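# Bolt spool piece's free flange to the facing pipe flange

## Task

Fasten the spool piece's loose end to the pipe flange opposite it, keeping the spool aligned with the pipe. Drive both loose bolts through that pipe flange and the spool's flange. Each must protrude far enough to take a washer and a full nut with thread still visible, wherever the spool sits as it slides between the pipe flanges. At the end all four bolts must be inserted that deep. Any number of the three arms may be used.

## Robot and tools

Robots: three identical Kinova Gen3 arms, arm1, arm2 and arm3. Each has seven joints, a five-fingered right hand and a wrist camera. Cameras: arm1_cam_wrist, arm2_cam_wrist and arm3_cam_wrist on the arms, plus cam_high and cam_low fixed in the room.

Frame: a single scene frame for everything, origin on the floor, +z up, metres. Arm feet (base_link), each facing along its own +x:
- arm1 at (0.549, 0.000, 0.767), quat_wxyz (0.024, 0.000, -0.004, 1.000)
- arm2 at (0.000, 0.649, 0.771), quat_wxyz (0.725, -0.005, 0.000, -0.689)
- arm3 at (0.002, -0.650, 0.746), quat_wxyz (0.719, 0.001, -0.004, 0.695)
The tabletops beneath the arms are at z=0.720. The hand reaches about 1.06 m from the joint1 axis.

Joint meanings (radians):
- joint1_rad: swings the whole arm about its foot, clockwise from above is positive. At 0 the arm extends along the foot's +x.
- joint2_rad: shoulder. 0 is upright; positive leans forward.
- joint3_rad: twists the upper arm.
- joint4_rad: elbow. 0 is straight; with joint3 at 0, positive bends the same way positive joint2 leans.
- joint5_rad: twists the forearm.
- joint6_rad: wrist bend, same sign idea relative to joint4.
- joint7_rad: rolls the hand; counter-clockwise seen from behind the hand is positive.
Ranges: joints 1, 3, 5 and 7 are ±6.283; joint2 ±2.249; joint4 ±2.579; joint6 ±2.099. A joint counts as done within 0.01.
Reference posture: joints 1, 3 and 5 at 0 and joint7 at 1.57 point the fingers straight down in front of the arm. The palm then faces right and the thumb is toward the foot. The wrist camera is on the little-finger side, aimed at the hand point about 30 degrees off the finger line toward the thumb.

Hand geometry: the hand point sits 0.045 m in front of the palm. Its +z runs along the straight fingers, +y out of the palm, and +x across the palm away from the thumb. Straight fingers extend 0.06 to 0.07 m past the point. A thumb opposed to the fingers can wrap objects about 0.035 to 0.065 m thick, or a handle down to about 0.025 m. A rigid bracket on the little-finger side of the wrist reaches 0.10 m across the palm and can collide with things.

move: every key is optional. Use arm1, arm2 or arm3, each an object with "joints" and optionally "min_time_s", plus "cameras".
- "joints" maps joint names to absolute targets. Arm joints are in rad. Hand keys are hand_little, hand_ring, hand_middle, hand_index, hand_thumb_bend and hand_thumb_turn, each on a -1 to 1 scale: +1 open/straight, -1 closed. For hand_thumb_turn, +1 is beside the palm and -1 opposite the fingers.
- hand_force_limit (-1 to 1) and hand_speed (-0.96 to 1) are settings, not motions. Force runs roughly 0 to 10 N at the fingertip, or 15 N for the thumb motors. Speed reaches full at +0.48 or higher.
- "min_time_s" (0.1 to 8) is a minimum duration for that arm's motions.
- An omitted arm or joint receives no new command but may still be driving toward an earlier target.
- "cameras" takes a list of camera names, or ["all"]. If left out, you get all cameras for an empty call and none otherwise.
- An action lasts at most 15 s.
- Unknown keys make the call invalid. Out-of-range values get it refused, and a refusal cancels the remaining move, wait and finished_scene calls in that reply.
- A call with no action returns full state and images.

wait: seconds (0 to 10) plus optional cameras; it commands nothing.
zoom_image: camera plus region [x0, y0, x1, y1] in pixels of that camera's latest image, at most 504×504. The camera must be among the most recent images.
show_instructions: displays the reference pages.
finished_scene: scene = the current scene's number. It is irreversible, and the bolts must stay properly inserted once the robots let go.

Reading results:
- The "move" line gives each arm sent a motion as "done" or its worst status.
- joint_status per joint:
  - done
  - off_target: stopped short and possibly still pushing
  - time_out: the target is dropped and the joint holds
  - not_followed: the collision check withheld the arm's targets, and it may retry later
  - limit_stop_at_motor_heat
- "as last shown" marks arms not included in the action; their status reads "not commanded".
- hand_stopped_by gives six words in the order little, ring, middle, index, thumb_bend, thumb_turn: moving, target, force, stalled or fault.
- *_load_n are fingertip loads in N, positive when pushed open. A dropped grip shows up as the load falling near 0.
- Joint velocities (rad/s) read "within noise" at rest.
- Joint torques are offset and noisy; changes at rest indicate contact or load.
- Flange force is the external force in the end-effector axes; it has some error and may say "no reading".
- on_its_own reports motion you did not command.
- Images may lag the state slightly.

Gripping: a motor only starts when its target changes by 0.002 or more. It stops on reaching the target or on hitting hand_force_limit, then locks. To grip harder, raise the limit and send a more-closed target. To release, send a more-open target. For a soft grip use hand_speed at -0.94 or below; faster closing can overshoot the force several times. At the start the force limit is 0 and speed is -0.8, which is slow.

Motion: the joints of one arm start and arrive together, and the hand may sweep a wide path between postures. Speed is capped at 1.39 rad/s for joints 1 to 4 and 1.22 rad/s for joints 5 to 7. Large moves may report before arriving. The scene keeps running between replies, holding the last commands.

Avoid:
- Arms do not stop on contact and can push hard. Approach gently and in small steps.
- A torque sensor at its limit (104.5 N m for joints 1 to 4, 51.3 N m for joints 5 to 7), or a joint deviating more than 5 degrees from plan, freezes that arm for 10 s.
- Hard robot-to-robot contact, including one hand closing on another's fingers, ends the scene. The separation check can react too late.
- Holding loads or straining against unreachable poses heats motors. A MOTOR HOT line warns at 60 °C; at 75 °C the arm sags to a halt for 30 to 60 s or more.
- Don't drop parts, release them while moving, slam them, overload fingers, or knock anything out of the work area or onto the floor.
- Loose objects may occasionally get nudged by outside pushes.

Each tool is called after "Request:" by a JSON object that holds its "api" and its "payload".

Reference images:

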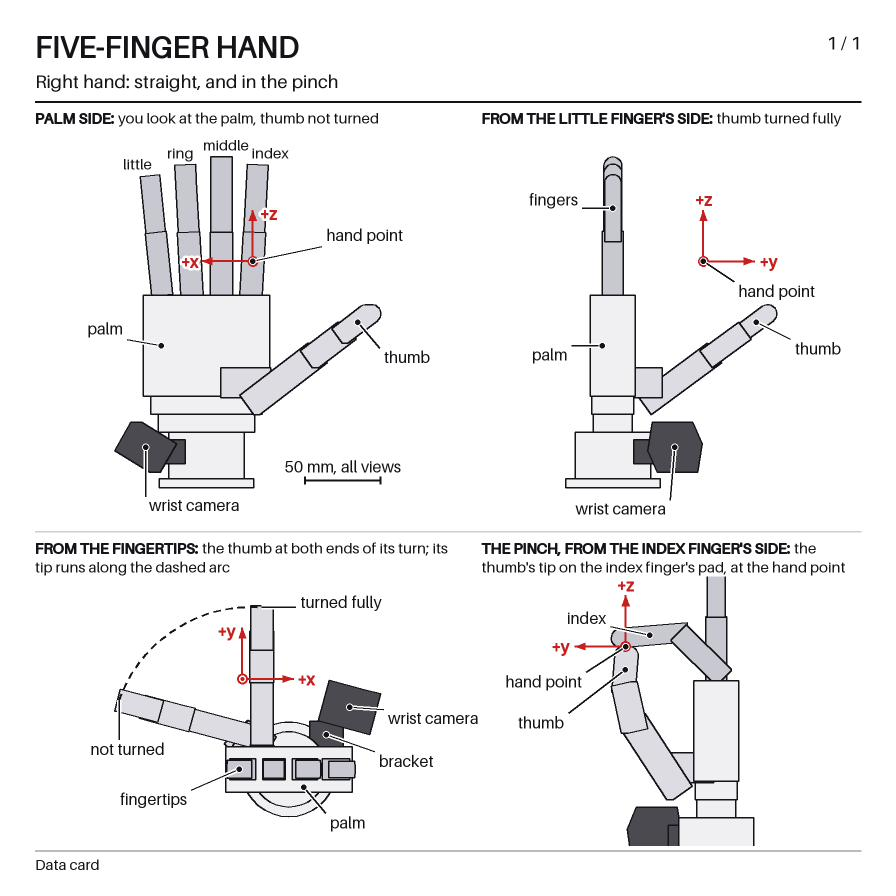

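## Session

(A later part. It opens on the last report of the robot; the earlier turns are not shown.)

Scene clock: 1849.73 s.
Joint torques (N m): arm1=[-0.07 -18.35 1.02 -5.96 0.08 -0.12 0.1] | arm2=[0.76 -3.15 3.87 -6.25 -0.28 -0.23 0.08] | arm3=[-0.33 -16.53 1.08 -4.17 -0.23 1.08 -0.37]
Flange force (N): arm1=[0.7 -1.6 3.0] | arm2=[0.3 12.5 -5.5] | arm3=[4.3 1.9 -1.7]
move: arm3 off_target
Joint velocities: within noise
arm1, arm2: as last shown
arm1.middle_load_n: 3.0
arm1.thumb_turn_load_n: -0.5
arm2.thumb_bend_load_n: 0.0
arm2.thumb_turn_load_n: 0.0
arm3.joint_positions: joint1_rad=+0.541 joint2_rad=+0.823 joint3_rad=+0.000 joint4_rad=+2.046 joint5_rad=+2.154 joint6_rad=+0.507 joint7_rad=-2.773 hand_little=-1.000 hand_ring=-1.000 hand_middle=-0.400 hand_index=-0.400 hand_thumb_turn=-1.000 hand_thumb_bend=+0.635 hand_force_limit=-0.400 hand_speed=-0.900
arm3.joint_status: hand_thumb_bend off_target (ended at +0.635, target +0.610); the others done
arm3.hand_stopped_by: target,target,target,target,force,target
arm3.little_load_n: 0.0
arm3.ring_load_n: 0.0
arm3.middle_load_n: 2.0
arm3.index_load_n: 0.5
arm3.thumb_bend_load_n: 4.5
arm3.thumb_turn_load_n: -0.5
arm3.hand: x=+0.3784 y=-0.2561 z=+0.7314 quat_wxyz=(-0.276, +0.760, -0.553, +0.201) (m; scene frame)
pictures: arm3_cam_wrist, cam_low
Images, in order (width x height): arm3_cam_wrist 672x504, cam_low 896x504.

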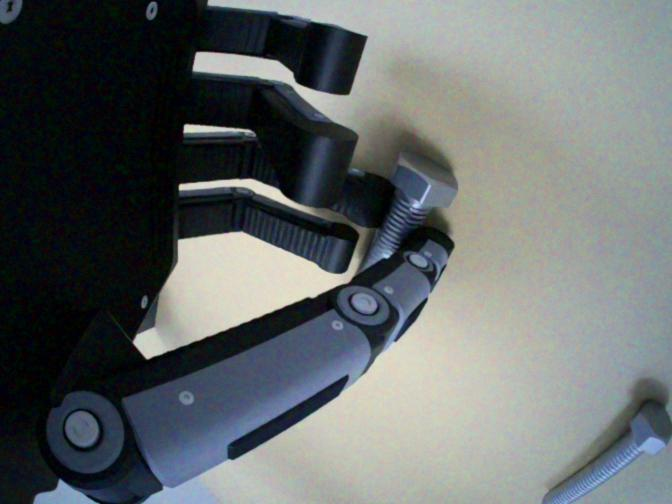

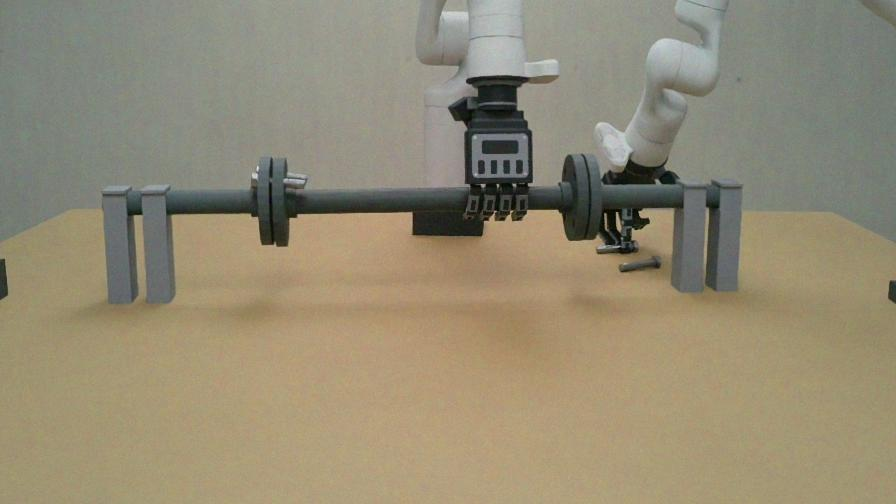

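Request:
{"api": "move", "payload": {"arm3": {"joints": {"hand_force_limit": -0.1, "hand_thumb_bend": 0.4}}}}

Request:
{"api": "move", "payload": {"arm3": {"joints": {"joint2_rad": 0.7963, "joint4_rad": 2.055, "joint5_rad": 2.1208, "joint6_rad": 0.4981, "joint7_rad": -2.7408}, "min_time_s": 2}, "cameras": ["arm3_cam_wrist", "cam_low"]}}

Request:
{"api": "zoom_image", "payload": {"camera": "arm3_cam_wrist", "region": [260, 60, 560, 320]}}

Request:
{"api": "zoom_image", "payload": {"camera": "cam_low", "region": [580, 190, 680, 290]}}

Scene clock: 1860.97 s.
Joint torques (N m): arm1=[-0.02 -18.29 0.99 -5.9 0.1 -0.07 0.1] | arm2=[0.74 -3.11 3.83 -6.29 -0.29 -0.25 0.07] | arm3=[-0.33 -16.27 1.04 -4.11 -0.2 1.04 -0.39]
Flange force (N): arm1=[0.6 -1.6 3.0] | arm2=[0.4 12.2 -5.4] | arm3=[4.1 1.4 -2.2]
move: arm3 off_target
Joint velocities: within noise
arm1: as last shown
arm2.joint_positions: joint1_rad=+0.616 joint2_rad=-0.270 joint3_rad=-0.068 joint4_rad=+1.571 joint5_rad=-0.119 joint6_rad=+1.827 joint7_rad=-1.961 hand_little=+1.000 hand_ring=+1.000 hand_middle=+1.000 hand_index=+1.000 hand_thumb_turn=+1.000 hand_thumb_bend=+1.000 hand_force_limit=+0.000 hand_speed=-0.800
arm2.joint_status: not commanded
arm2.hand_stopped_by: target,target,target,target,target,target
arm2.little_load_n: 0.0
arm2.ring_load_n: 0.0
arm2.middle_load_n: 0.0
arm2.index_load_n: 0.0
arm2.thumb_bend_load_n: 0.0
arm2.thumb_turn_load_n: 0.0
arm2.hand: x=-0.0605 y=+0.4097 z=+1.2323 quat_wxyz=(-0.043, -0.936, -0.349, -0.023) (m; scene frame)
arm3.joint_positions: joint1_rad=+0.541 joint2_rad=+0.823 joint3_rad=+0.000 joint4_rad=+2.046 joint5_rad=+2.154 joint6_rad=+0.507 joint7_rad=-2.773 hand_little=-1.000 hand_ring=-1.000 hand_middle=-0.400 hand_index=-0.400 hand_thumb_turn=-1.000 hand_thumb_bend=+0.625 hand_force_limit=-0.100 hand_speed=-0.900
arm3.joint_status: hand_thumb_bend off_target (ended at +0.625, target +0.400); the others done
arm3.hand_stopped_by: target,target,target,target,force,target
arm3.little_load_n: 0.0
arm3.ring_load_n: 0.0
arm3.middle_load_n: 2.5
arm3.index_load_n: 0.0
arm3.thumb_bend_load_n: 7.5
arm3.thumb_turn_load_n: 0.0
arm3.hand: x=+0.3784 y=-0.2561 z=+0.7314 quat_wxyz=(-0.276, +0.760, -0.553, +0.201) (m; scene frame)
pictures: none

Scene clock: 1863.27 s.
Joint torques (N m): arm1=[-0.19 -18.38 1.02 -5.92 0.1 -0.03 0.09] | arm2=[0.77 -3.13 3.88 -6.29 -0.29 -0.23 0.07] | arm3=[-0.26 -16.67 1.11 -4.36 -0.18 1.21 -0.38]
Flange force (N): arm1=[1.0 -1.6 3.3] | arm2=[0.4 12.4 -5.4] | arm3=[3.8 2.0 -1.0]
move: arm3 done
Joint velocities: within noise
arm1, arm2: as last shown
arm1.middle_load_n: 2.5
arm3.joint_positions: joint1_rad=+0.541 joint2_rad=+0.796 joint3_rad=+0.000 joint4_rad=+2.055 joint5_rad=+2.121 joint6_rad=+0.498 joint7_rad=-2.741 hand_little=-1.000 hand_ring=-1.000 hand_middle=-0.400 hand_index=-0.400 hand_thumb_turn=-1.000 hand_thumb_bend=+0.625 hand_force_limit=-0.100 hand_speed=-0.900
arm3.joint_status: all done
arm3.hand_stopped_by: target,target,target,target,force,target
arm3.little_load_n: 0.5
arm3.ring_load_n: 0.0
arm3.middle_load_n: 4.0
arm3.index_load_n: 0.5
arm3.thumb_bend_load_n: 7.0
arm3.thumb_turn_load_n: -0.5
arm3.hand: x=+0.3774 y=-0.2588 z=+0.7410 quat_wxyz=(-0.276, +0.759, -0.555, +0.201) (m; scene frame)
pictures: arm3_cam_wrist, cam_low
Images, in order (width x height): arm3_cam_wrist 672x504, cam_low 896x504.

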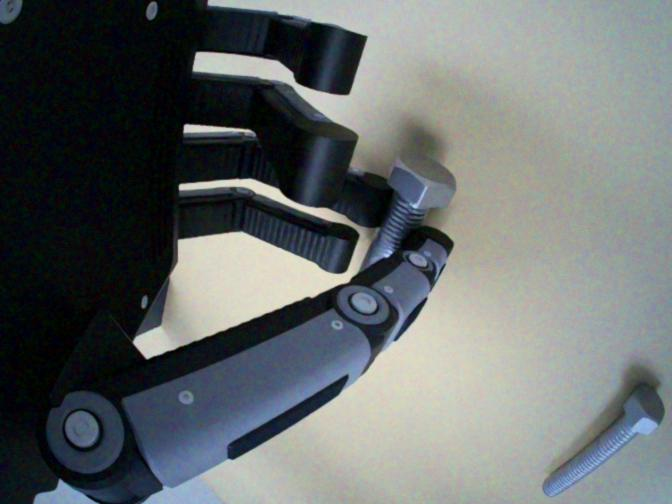

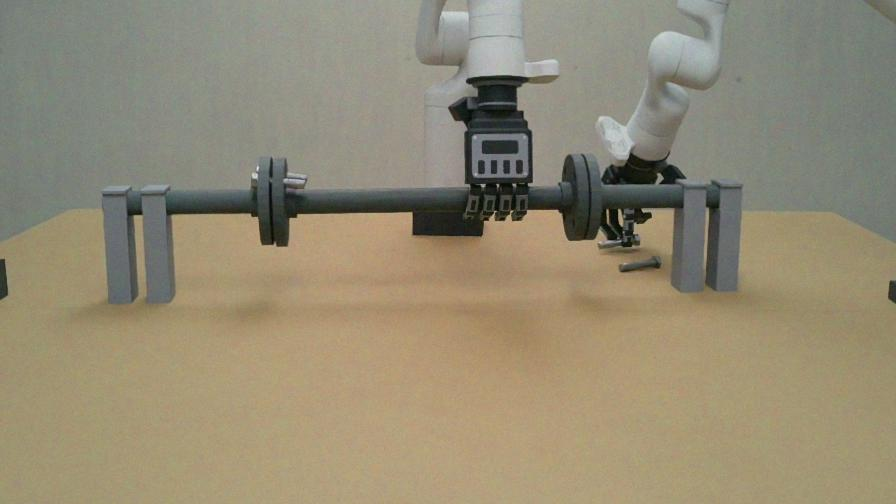

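Scaled by 1.680 from the camera's 672x504 image, which has a finer 960x720 frame.

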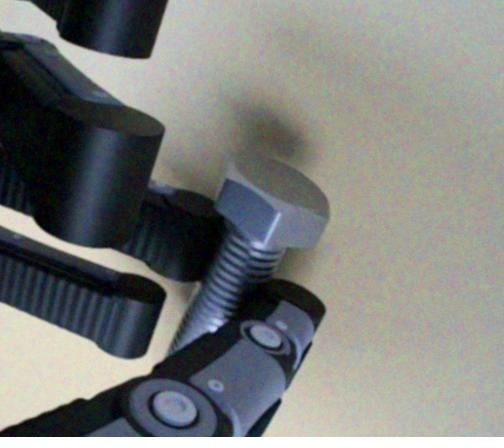

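Scaled by 5.040 from the camera's 896x504 image, which has a finer 1280x720 frame.

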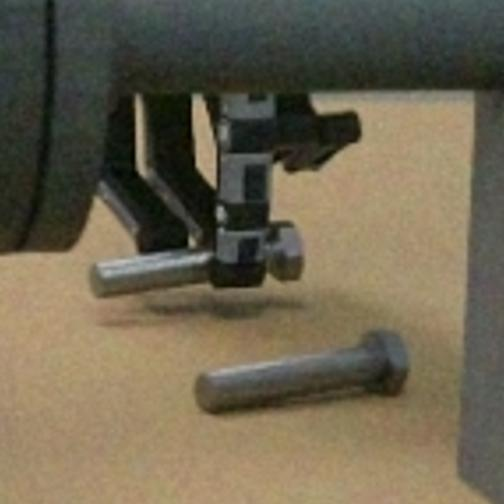

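Request:
{"api": "move", "payload": {"arm3": {"joints": {"hand_force_limit": -0.5, "hand_index": -0.55}}}}

Request:
{"api": "move", "payload": {"arm3": {"joints": {"joint1_rad": 0.3589, "joint2_rad": 0.3034, "joint3_rad": 0.0, "joint4_rad": 2.0437, "joint5_rad": 1.0792, "joint6_rad": 0.5859, "joint7_rad": -1.7314}, "min_time_s": 4}, "cameras": ["arm3_cam_wrist", "cam_high"]}}

Request:
{"api": "move", "payload": {"arm3": {"joints": {"joint1_rad": -0.0882, "joint2_rad": 0.2805, "joint3_rad": 0.0, "joint4_rad": 2.1221, "joint5_rad": 0.9956, "joint6_rad": 0.8272, "joint7_rad": -2.0449}, "min_time_s": 3}, "cameras": ["arm3_cam_wrist", "cam_high", "cam_low"]}}

Request:
{"api": "zoom_image", "payload": {"camera": "arm3_cam_wrist", "region": [260, 60, 560, 320]}}

Request:
{"api": "zoom_image", "payload": {"camera": "cam_low", "region": [540, 100, 700, 260]}}

Request:
{"api": "zoom_image", "payload": {"camera": "cam_high", "region": [450, 130, 600, 260]}}

Scene clock: 1965.53 s.
Joint torques (N m): arm1=[-0.05 -18.29 1.16 -5.96 0.08 -0.07 0.1] | arm2=[0.76 -3.1 3.86 -6.28 -0.31 -0.25 0.06] | arm3=[-0.34 -16.68 1.12 -4.4 -0.15 1.18 -0.41]
Flange force (N): arm1=[0.7 -1.4 3.0] | arm2=[0.4 12.3 -5.4] | arm3=[3.9 2.1 -1.0]
move: arm3 done
Joint velocities: within noise
arm1, arm2: as last shown
arm1.ring_load_n: 6.0
arm1.middle_load_n: 3.0
arm1.index_load_n: 0.5
arm3.joint_positions: joint1_rad=+0.541 joint2_rad=+0.796 joint3_rad=+0.000 joint4_rad=+2.055 joint5_rad=+2.121 joint6_rad=+0.498 joint7_rad=-2.741 hand_little=-1.000 hand_ring=-1.000 hand_middle=-0.400 hand_index=-0.550 hand_thumb_turn=-1.000 hand_thumb_bend=+0.625 hand_force_limit=-0.500 hand_speed=-0.900
arm3.joint_status: all done
arm3.hand_stopped_by: target,target,target,target,force,target
arm3.little_load_n: 0.0
arm3.ring_load_n: 0.5
arm3.middle_load_n: 3.5
arm3.index_load_n: 0.0
arm3.thumb_bend_load_n: 7.0
arm3.thumb_turn_load_n: -1.0
arm3.hand: x=+0.3774 y=-0.2588 z=+0.7410 quat_wxyz=(-0.276, +0.759, -0.555, +0.201) (m; scene frame)
pictures: none

Scene clock: 1969.83 s.
Joint torques (N m): arm1=[-0.08 -18.41 0.99 -5.87 0.1 -0.06 0.1] | arm2=[0.77 -3.13 3.9 -6.25 -0.31 -0.24 0.04] | arm3=[-0.25 -11.96 0.68 -7.81 0.42 -0.05 -0.37]
Flange force (N): arm1=[0.7 -1.8 3.2] | arm2=[0.3 12.4 -5.5] | arm3=[2.7 1.3 -1.2]
move: arm3 done
Joint velocities: within noise
arm1, arm2: as last shown
arm1.ring_load_n: 5.5
arm1.index_load_n: 0.0
arm3.joint_positions: joint1_rad=+0.359 joint2_rad=+0.303 joint3_rad=+0.000 joint4_rad=+2.044 joint5_rad=+1.079 joint6_rad=+0.586 joint7_rad=-1.731 hand_little=-1.000 hand_ring=-1.000 hand_middle=-0.400 hand_index=-0.550 hand_thumb_turn=-1.000 hand_thumb_bend=+0.625 hand_force_limit=-0.500 hand_speed=-0.900
arm3.joint_status: all done
arm3.hand_stopped_by: target,target,target,target,force,target
arm3.little_load_n: 0.0
arm3.ring_load_n: 0.0
arm3.middle_load_n: 3.5
arm3.index_load_n: 0.0
arm3.thumb_bend_load_n: 7.0
arm3.thumb_turn_load_n: -1.0
arm3.hand: x=+0.3002 y=-0.2600 z=+0.9292 quat_wxyz=(-0.277, +0.760, -0.553, +0.201) (m; scene frame)
pictures: arm3_cam_wrist, cam_high
Images, in order (width x height): arm3_cam_wrist 672x504, cam_high 896x504.

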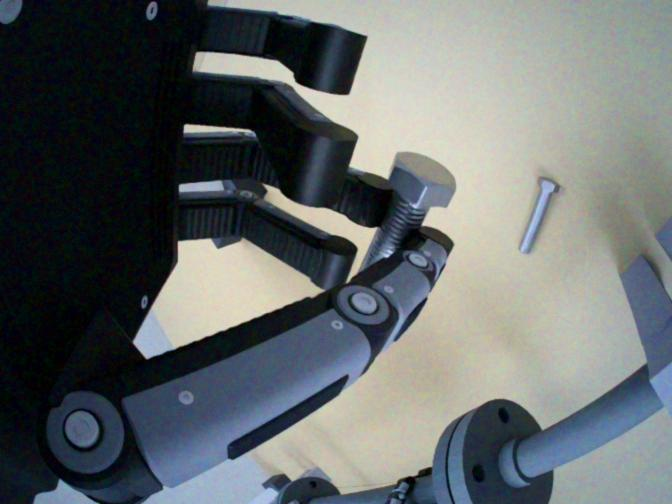

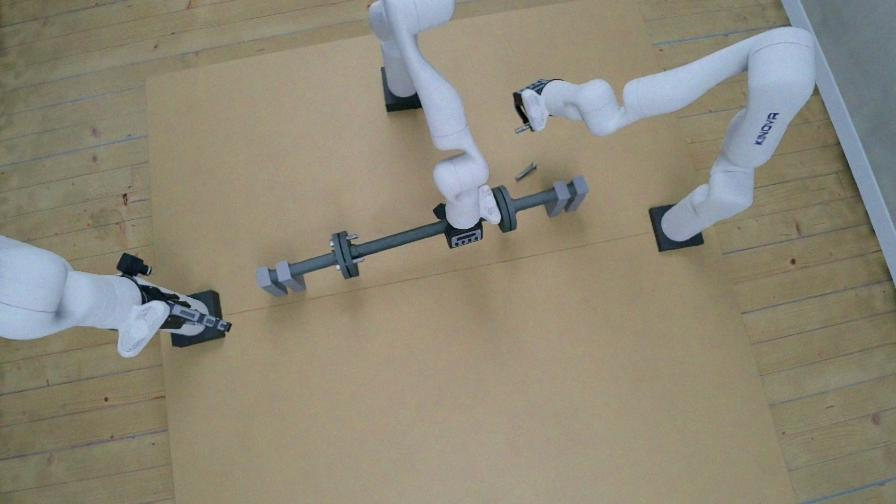

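Scene clock: 1973.13 s.
Joint torques (N m): arm1=[-0.07 -18.26 1.05 -6 0.09 -0.1 0.08] | arm2=[0.76 -3.1 3.9 -6.27 -0.3 -0.24 0.07] | arm3=[-0.23 -10.63 0.74 -6.83 0.66 0.4 -0.43]
Flange force (N): arm1=[0.8 -1.2 2.9] | arm2=[0.4 12.4 -5.4] | arm3=[3.0 -0.4 -0.6]
move: arm3 done
Joint velocities: within noise
arm1.joint_positions: joint1_rad=-0.224 joint2_rad=+0.612 joint3_rad=+0.000 joint4_rad=+1.752 joint5_rad=+0.009 joint6_rad=+0.603 joint7_rad=-0.083 hand_little=-0.027 hand_ring=-0.026 hand_middle=-0.026 hand_index=-0.009 hand_thumb_turn=-1.000 hand_thumb_bend=+0.347 hand_force_limit=-0.500 hand_speed=-0.800
arm1.joint_status: not commanded
arm1.hand_stopped_by: force,force,force,force,force,target
arm1.little_load_n: 4.0
arm1.ring_load_n: 5.5
arm1.middle_load_n: 3.0
arm1.index_load_n: 0.0
arm1.thumb_bend_load_n: 9.0
arm1.thumb_turn_load_n: -0.5
arm1.hand: x=+0.0961 y=-0.0904 z=+0.8446 quat_wxyz=(-0.058, +0.668, +0.739, -0.065) (m; scene frame)
arm2: as last shown
arm2.thumb_turn_load_n: 0.5
arm3.joint_positions: joint1_rad=-0.088 joint2_rad=+0.281 joint3_rad=+0.000 joint4_rad=+2.122 joint5_rad=+0.996 joint6_rad=+0.827 joint7_rad=-2.045 hand_little=-1.000 hand_ring=-1.000 hand_middle=-0.400 hand_index=-0.550 hand_thumb_turn=-1.000 hand_thumb_bend=+0.625 hand_force_limit=-0.500 hand_speed=-0.900
arm3.joint_status: all done
arm3.hand_stopped_by: target,target,target,target,force,target
arm3.little_load_n: 0.0
arm3.ring_load_n: 0.0
arm3.middle_load_n: 3.5
arm3.index_load_n: 0.0
arm3.thumb_bend_load_n: 7.5
arm3.thumb_turn_load_n: -0.5
arm3.hand: x=+0.1503 y=-0.2449 z=+0.9194 quat_wxyz=(-0.277, +0.760, -0.553, +0.201) (m; scene frame)
pictures: arm3_cam_wrist, cam_high, cam_low
Images, in order (width x height): arm3_cam_wrist 672x504, cam_high 896x504, cam_low 896x504.

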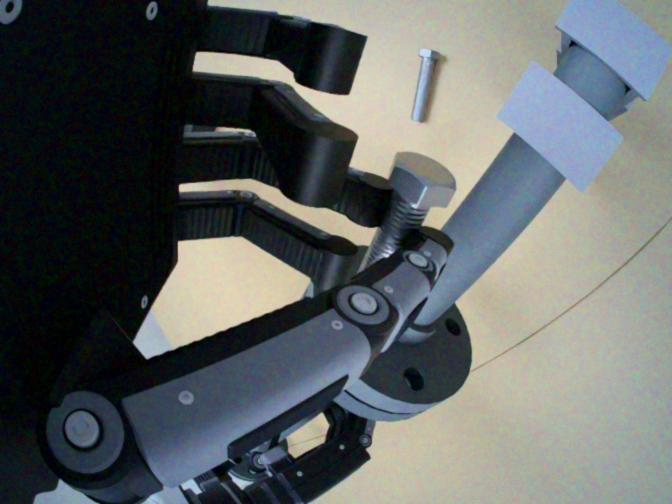

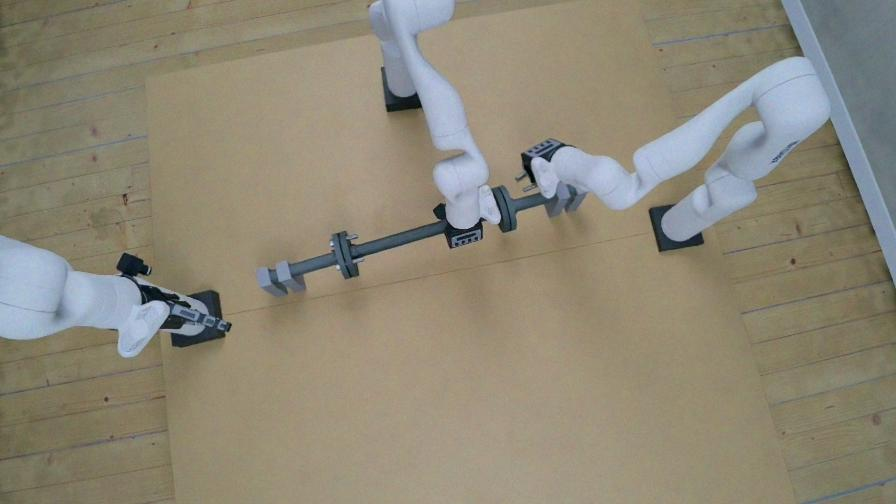

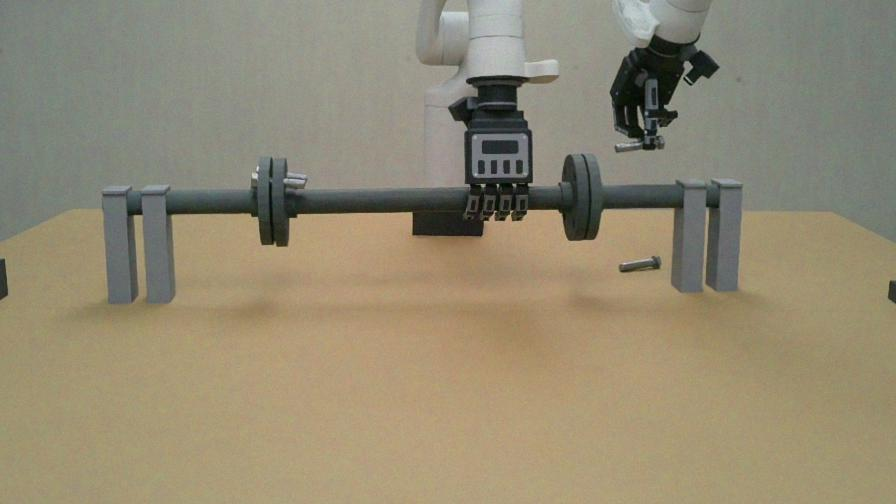

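Scaled by 1.680 from the camera's 672x504 image, which has a finer 960x720 frame.

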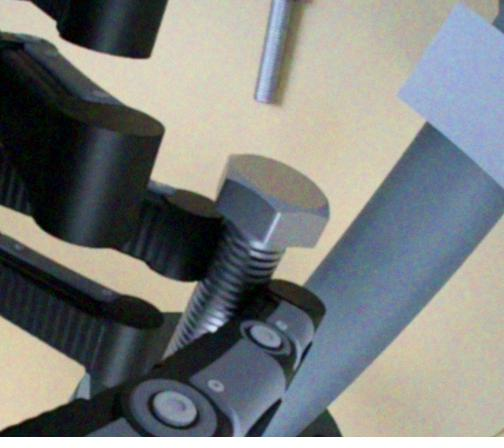

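Scaled by 3.150 from the camera's 896x504 image, which has a finer 1280x720 frame.

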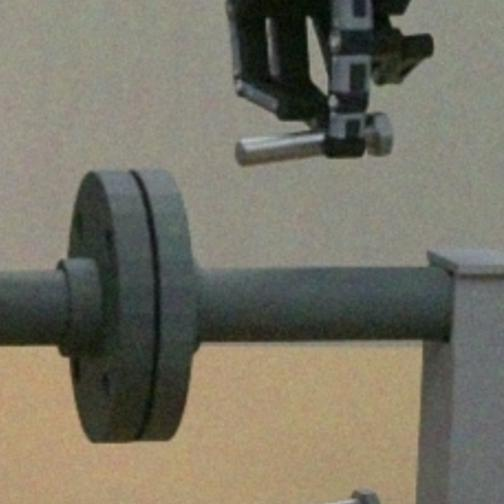

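Scaled by 3.360 from the camera's 896x504 image, which has a finer 1280x720 frame.

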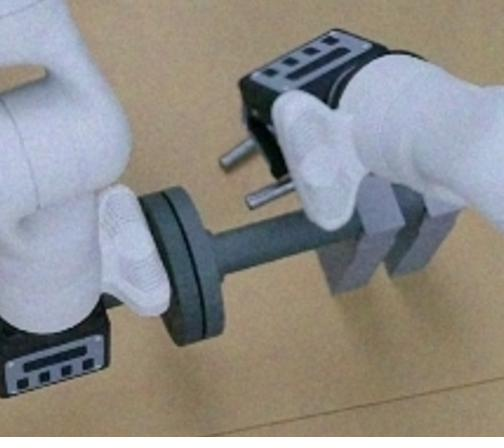

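Request:
{"api": "move", "payload": {"arm3": {"joints": {"hand_index": -0.4}}, "cameras": ["cam_high", "cam_low", "arm3_cam_wrist"]}}

Request:
{"api": "zoom_image", "payload": {"camera": "cam_low", "region": [600, 120, 680, 170]}}

Request:
{"api": "zoom_image", "payload": {"camera": "cam_high", "region": [490, 160, 570, 220]}}

Scene clock: 2004.63 s.
Joint torques (N m): arm1=[-0.05 -18.19 1.08 -5.94 0.09 -0.08 0.13] | arm2=[0.78 -3.11 3.92 -6.27 -0.27 -0.22 0.06] | arm3=[-0.24 -10.57 0.77 -6.8 0.62 0.44 -0.42]
Flange force (N): arm1=[0.6 -1.3 2.8] | arm2=[0.4 12.5 -5.4] | arm3=[3.1 -0.4 -0.5]
move: arm3 done
Joint velocities: within noise
arm1, arm2: as last shown
arm1.little_load_n: 4.5
arm2.thumb_turn_load_n: 0.0
arm3.joint_positions: joint1_rad=-0.088 joint2_rad=+0.281 joint3_rad=+0.000 joint4_rad=+2.122 joint5_rad=+0.996 joint6_rad=+0.827 joint7_rad=-2.045 hand_little=-1.000 hand_ring=-1.000 hand_middle=-0.400 hand_index=-0.400 hand_thumb_turn=-1.000 hand_thumb_bend=+0.625 hand_force_limit=-0.500 hand_speed=-0.900
arm3.joint_status: all done
arm3.hand_stopped_by: target,target,target,target,force,target
arm3.little_load_n: 0.0
arm3.ring_load_n: 0.0
arm3.middle_load_n: 3.5
arm3.index_load_n: 0.0
arm3.thumb_bend_load_n: 7.0
arm3.thumb_turn_load_n: -1.0
arm3.hand: x=+0.1503 y=-0.2449 z=+0.9194 quat_wxyz=(-0.277, +0.760, -0.553, +0.201) (m; scene frame)
pictures: arm3_cam_wrist, cam_high, cam_low
Images, in order (width x height): arm3_cam_wrist 672x504, cam_high 896x504, cam_low 896x504.

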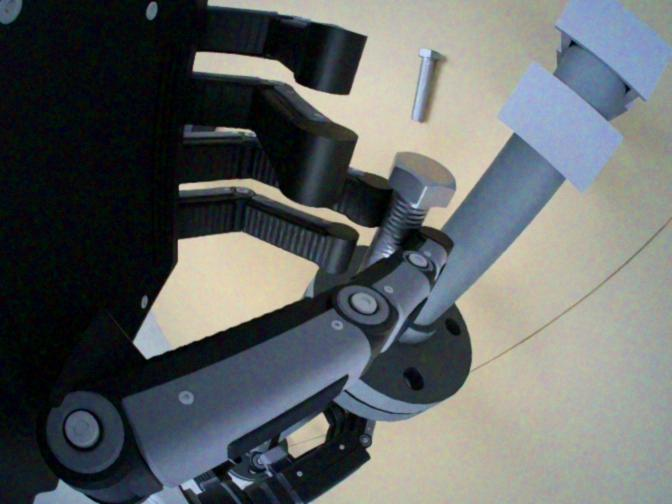

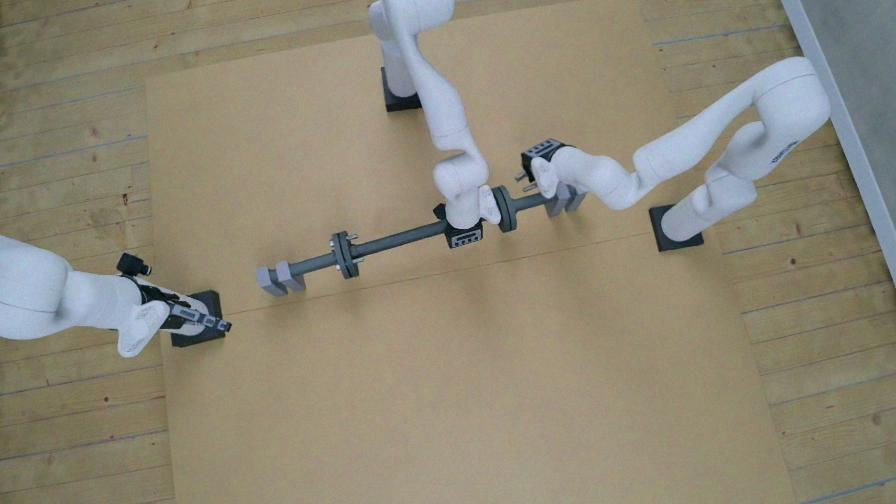

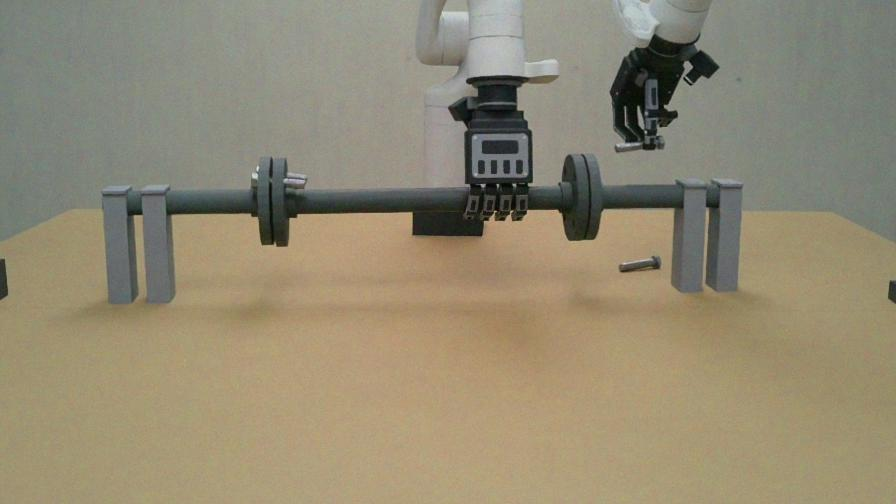

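Scaled by 6.300 from the camera's 896x504 image, which has a finer 1280x720 frame.

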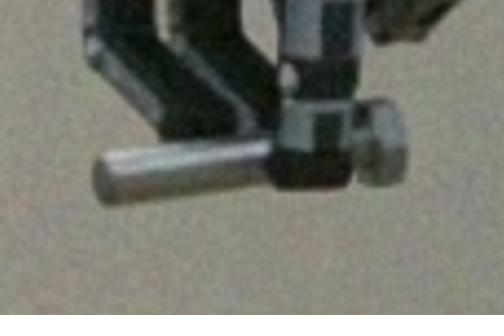

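Scaled by 6.300 from the camera's 896x504 image, which has a finer 1280x720 frame.

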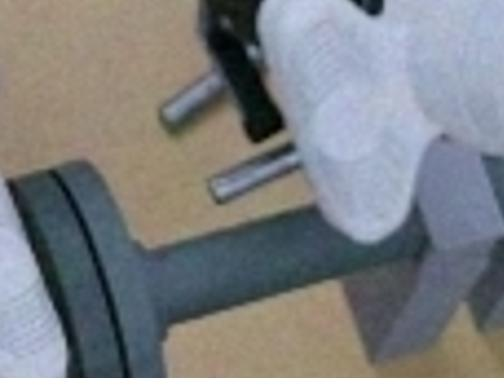

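Request:
{"api": "move", "payload": {"arm3": {"joints": {"joint1_rad": -0.0918, "joint2_rad": 0.3751, "joint3_rad": 0.0, "joint4_rad": 2.1618, "joint5_rad": 1.0828, "joint6_rad": 0.7915, "joint7_rad": -2.3455}, "min_time_s": 3}, "cameras": ["cam_high", "cam_low", "arm3_cam_wrist"]}}

Request:
{"api": "zoom_image", "payload": {"camera": "cam_low", "region": [570, 130, 690, 210]}}

Request:
{"api": "zoom_image", "payload": {"camera": "cam_high", "region": [490, 160, 570, 240]}}

Request:
{"api": "zoom_image", "payload": {"camera": "arm3_cam_wrist", "region": [260, 100, 560, 420]}}

Scene clock: 2280.97 s.
Joint torques (N m): arm1=[-0.08 -18.34 1.11 -5.96 0.12 -0.08 0.09] | arm2=[0.75 -3.13 3.91 -6.28 -0.29 -0.26 0.04] | arm3=[-0.19 -11.4 0.9 -5.88 0.47 0.7 -0.39]
Flange force (N): arm1=[0.8 -1.5 3.1] | arm2=[0.4 12.3 -5.5] | arm3=[2.9 -0.9 -0.5]
move: arm3 done
Joint velocities: within noise
arm1, arm2: as last shown
arm1.little_load_n: 4.0
arm3.joint_positions: joint1_rad=-0.092 joint2_rad=+0.375 joint3_rad=+0.000 joint4_rad=+2.162 joint5_rad=+1.083 joint6_rad=+0.791 joint7_rad=-2.346 hand_little=-1.000 hand_ring=-1.000 hand_middle=-0.400 hand_index=-0.400 hand_thumb_turn=-1.000 hand_thumb_bend=+0.625 hand_force_limit=-0.500 hand_speed=-0.900
arm3.joint_status: all done
arm3.hand_stopped_by: target,target,target,target,force,target
arm3.little_load_n: 0.0
arm3.ring_load_n: 0.0
arm3.middle_load_n: 4.0
arm3.index_load_n: 0.0
arm3.thumb_bend_load_n: 7.0
arm3.thumb_turn_load_n: -0.5
arm3.hand: x=+0.1550 y=-0.2402 z=+0.8833 quat_wxyz=(-0.284, +0.711, -0.614, +0.193) (m; scene frame)
pictures: arm3_cam_wrist, cam_high, cam_low
Images, in order (width x height): arm3_cam_wrist 672x504, cam_high 896x504, cam_low 896x504.

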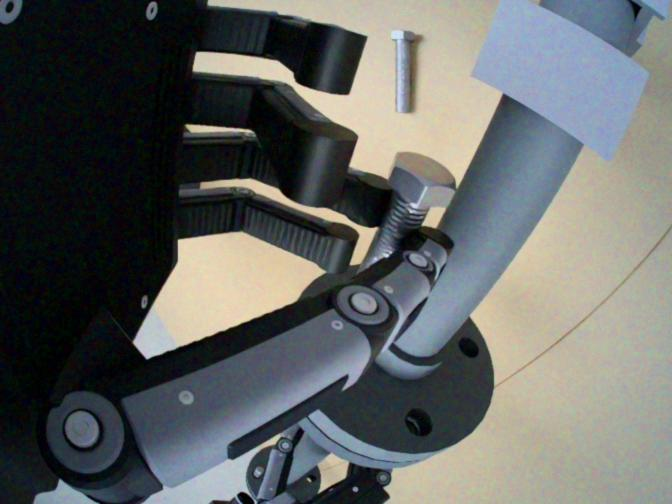

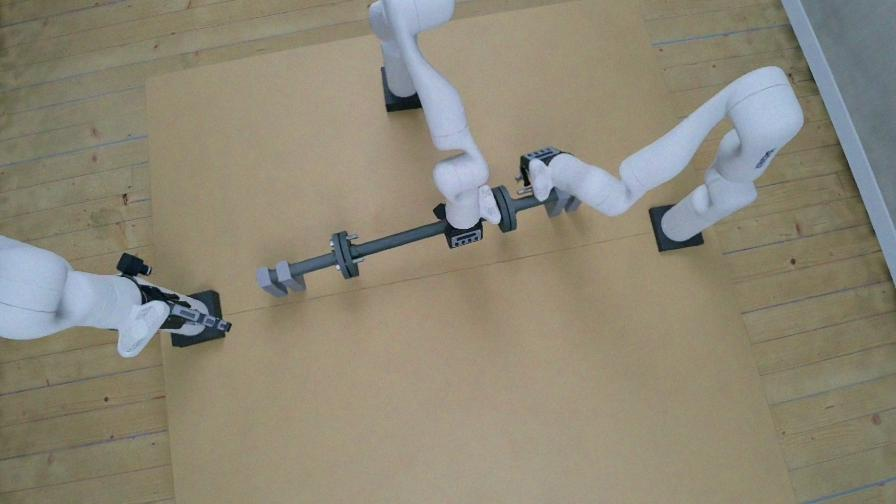

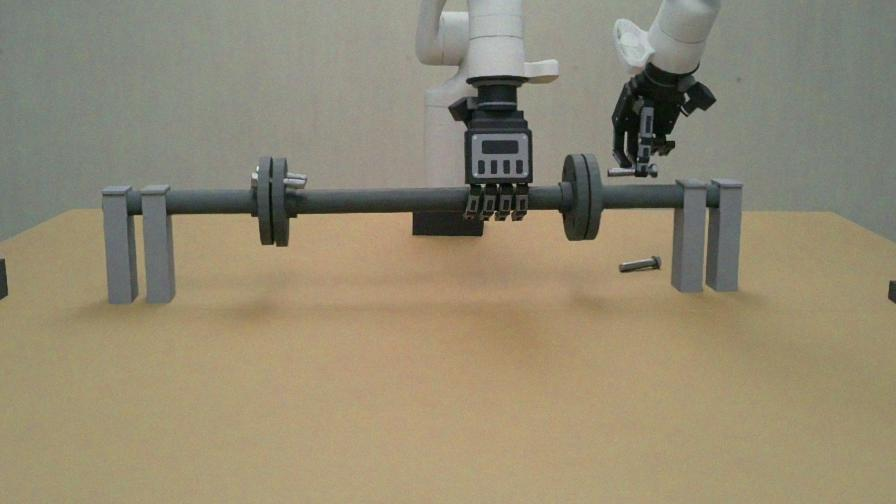

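Scaled by 4.200 from the camera's 896x504 image, which has a finer 1280x720 frame.

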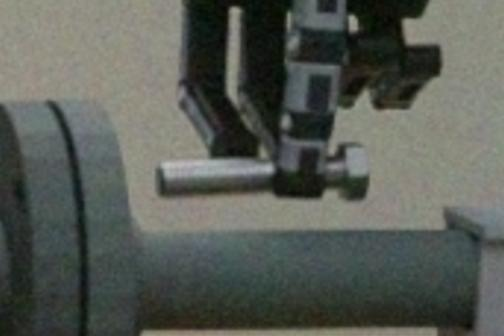

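Scaled by 6.300 from the camera's 896x504 image, which has a finer 1280x720 frame.

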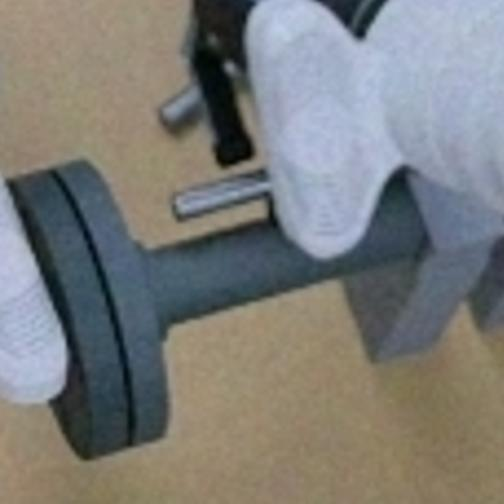

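Scaled by 1.575 from the camera's 672x504 image, which has a finer 960x720 frame.

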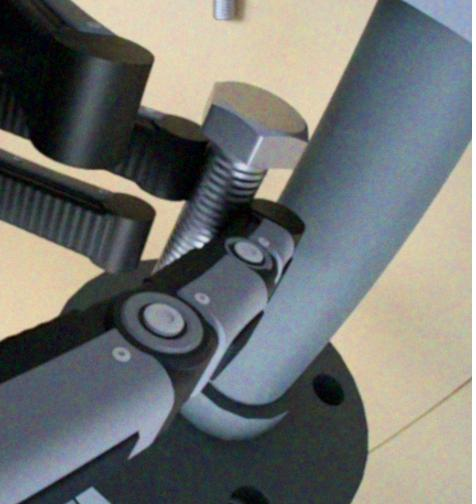

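Request:
{"api": "zoom_image", "payload": {"camera": "cam_high", "region": [325, 225, 375, 285]}}

Request:
{"api": "zoom_image", "payload": {"camera": "cam_high", "region": [485, 178, 535, 238]}}

Scaled by 8.400 from the camera's 896x504 image, which has a finer 1280x720 frame.

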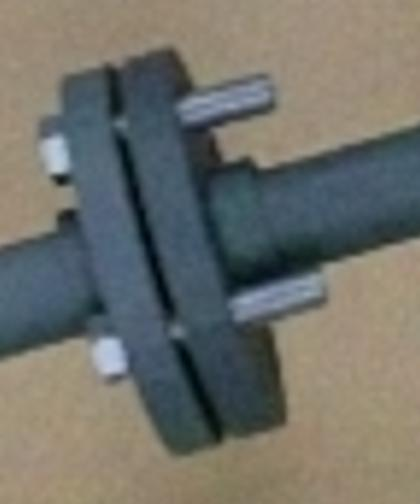

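Scaled by 8.400 from the camera's 896x504 image, which has a finer 1280x720 frame.

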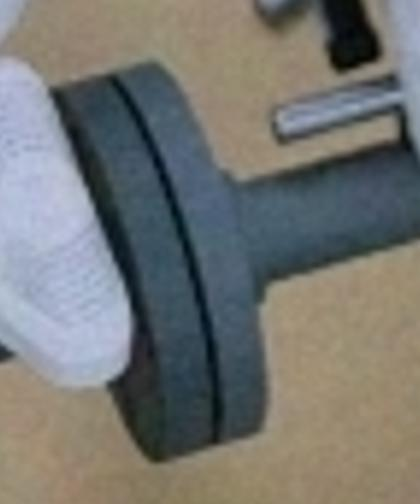

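Request:
{"api": "zoom_image", "payload": {"camera": "cam_high", "region": [512, 182, 542, 218]}}

Request:
{"api": "zoom_image", "payload": {"camera": "cam_high", "region": [350, 228, 380, 264]}}

Scaled by 14.000 from the camera's 896x504 image, which has a finer 1280x720 frame.

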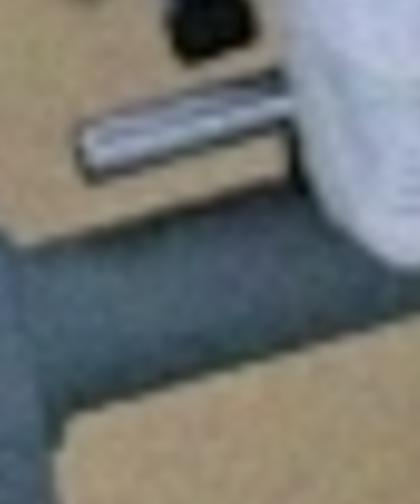

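Scaled by 14.000 from the camera's 896x504 image, which has a finer 1280x720 frame.

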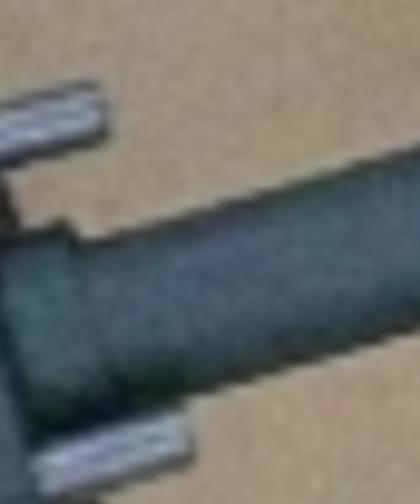

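Request:
{"api": "move", "payload": {"arm3": {"joints": {"joint1_rad": -0.0714, "joint2_rad": 0.3839, "joint3_rad": 0.0, "joint4_rad": 2.1347, "joint5_rad": 1.078, "joint6_rad": 0.7897, "joint7_rad": -2.315}, "min_time_s": 2}, "cameras": ["cam_high", "cam_low", "arm3_cam_wrist"]}}

Request:
{"api": "zoom_image", "payload": {"camera": "cam_low", "region": [580, 146, 640, 206]}}

Request:
{"api": "zoom_image", "payload": {"camera": "cam_high", "region": [502, 182, 532, 218]}}

Scene clock: 2434.47 s.
Joint torques (N m): arm1=[-0.03 -18.28 1.01 -5.87 0.11 -0.05 0.1] | arm2=[0.72 -3.14 3.9 -6.28 -0.3 -0.26 0.07] | arm3=[-0.22 -11.68 0.94 -6.05 0.5 0.64 -0.42]
Flange force (N): arm1=[0.6 -1.6 3.0] | arm2=[0.4 12.4 -5.5] | arm3=[2.9 -1.0 -0.7]
move: arm3 done
Joint velocities: within noise
arm1, arm2: as last shown
arm1.index_load_n: 0.5
arm1.thumb_bend_load_n: 9.5
arm1.thumb_turn_load_n: -1.0
arm3.joint_positions: joint1_rad=-0.071 joint2_rad=+0.384 joint3_rad=+0.000 joint4_rad=+2.135 joint5_rad=+1.078 joint6_rad=+0.790 joint7_rad=-2.315 hand_little=-1.000 hand_ring=-1.000 hand_middle=-0.400 hand_index=-0.400 hand_thumb_turn=-1.000 hand_thumb_bend=+0.625 hand_force_limit=-0.500 hand_speed=-0.900
arm3.joint_status: all done
arm3.hand_stopped_by: target,target,target,target,force,target
arm3.little_load_n: 0.0
arm3.ring_load_n: 0.0
arm3.middle_load_n: 3.5
arm3.index_load_n: 0.0
arm3.thumb_bend_load_n: 7.0
arm3.thumb_turn_load_n: -1.0
arm3.hand: x=+0.1615 y=-0.2323 z=+0.8854 quat_wxyz=(-0.284, +0.711, -0.613, +0.193) (m; scene frame)
pictures: arm3_cam_wrist, cam_high, cam_low
Images, in order (width x height): arm3_cam_wrist 672x504, cam_high 896x504, cam_low 896x504.

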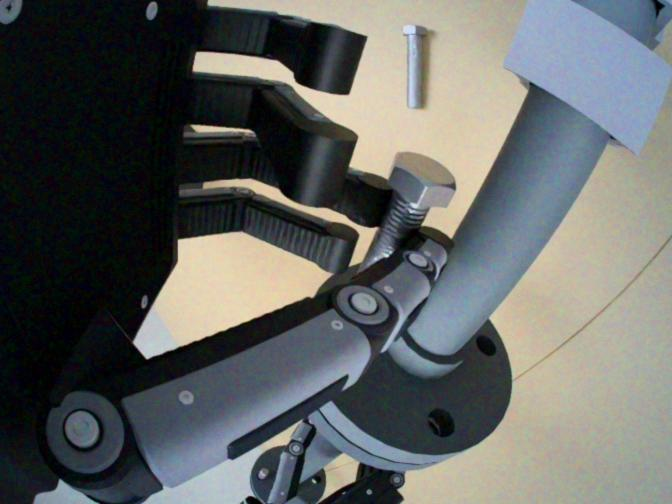

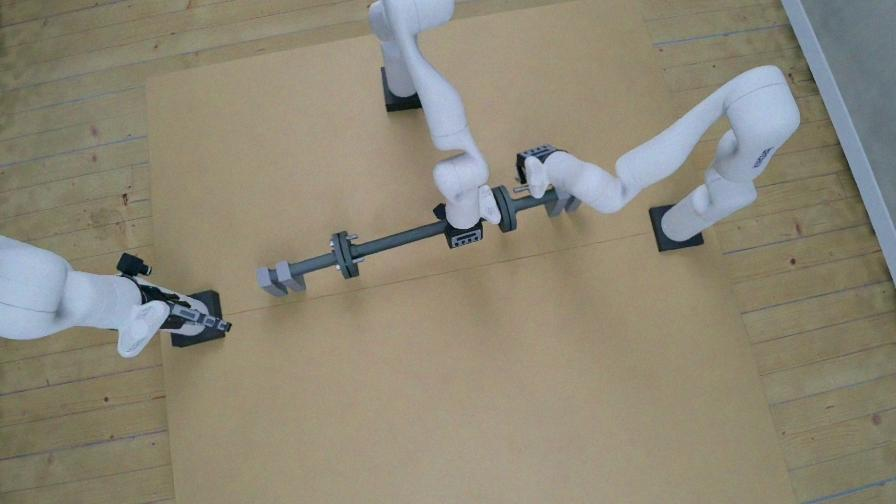

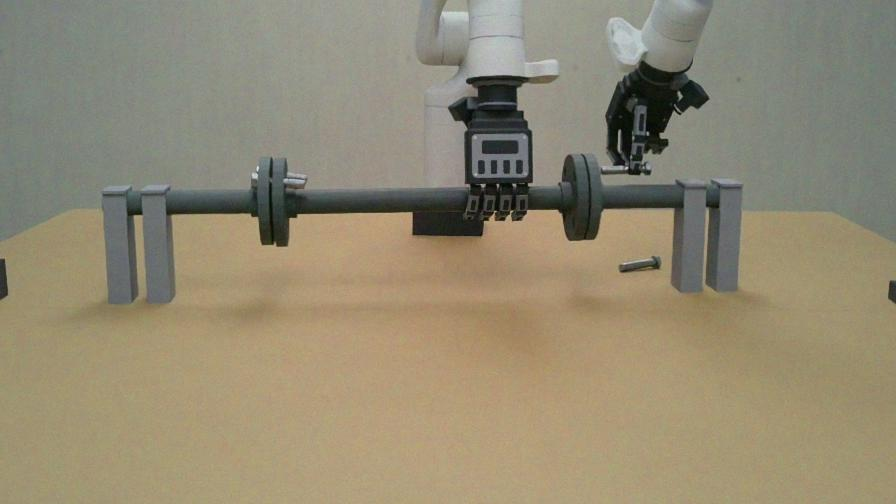

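Scaled by 8.400 from the camera's 896x504 image, which has a finer 1280x720 frame.

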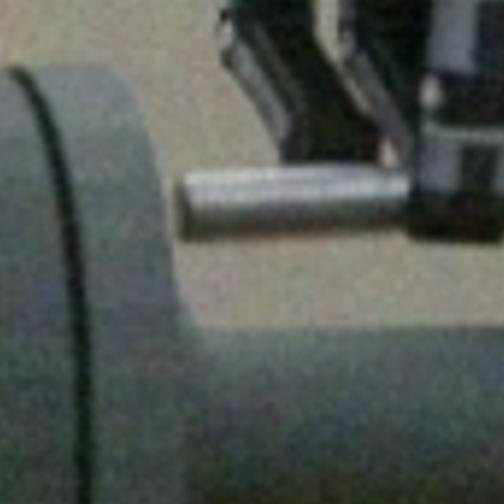

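Scaled by 14.000 from the camera's 896x504 image, which has a finer 1280x720 frame.

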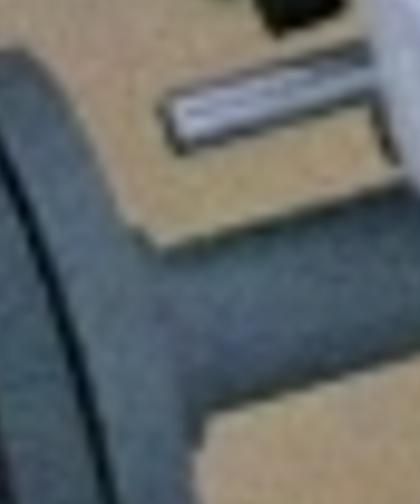

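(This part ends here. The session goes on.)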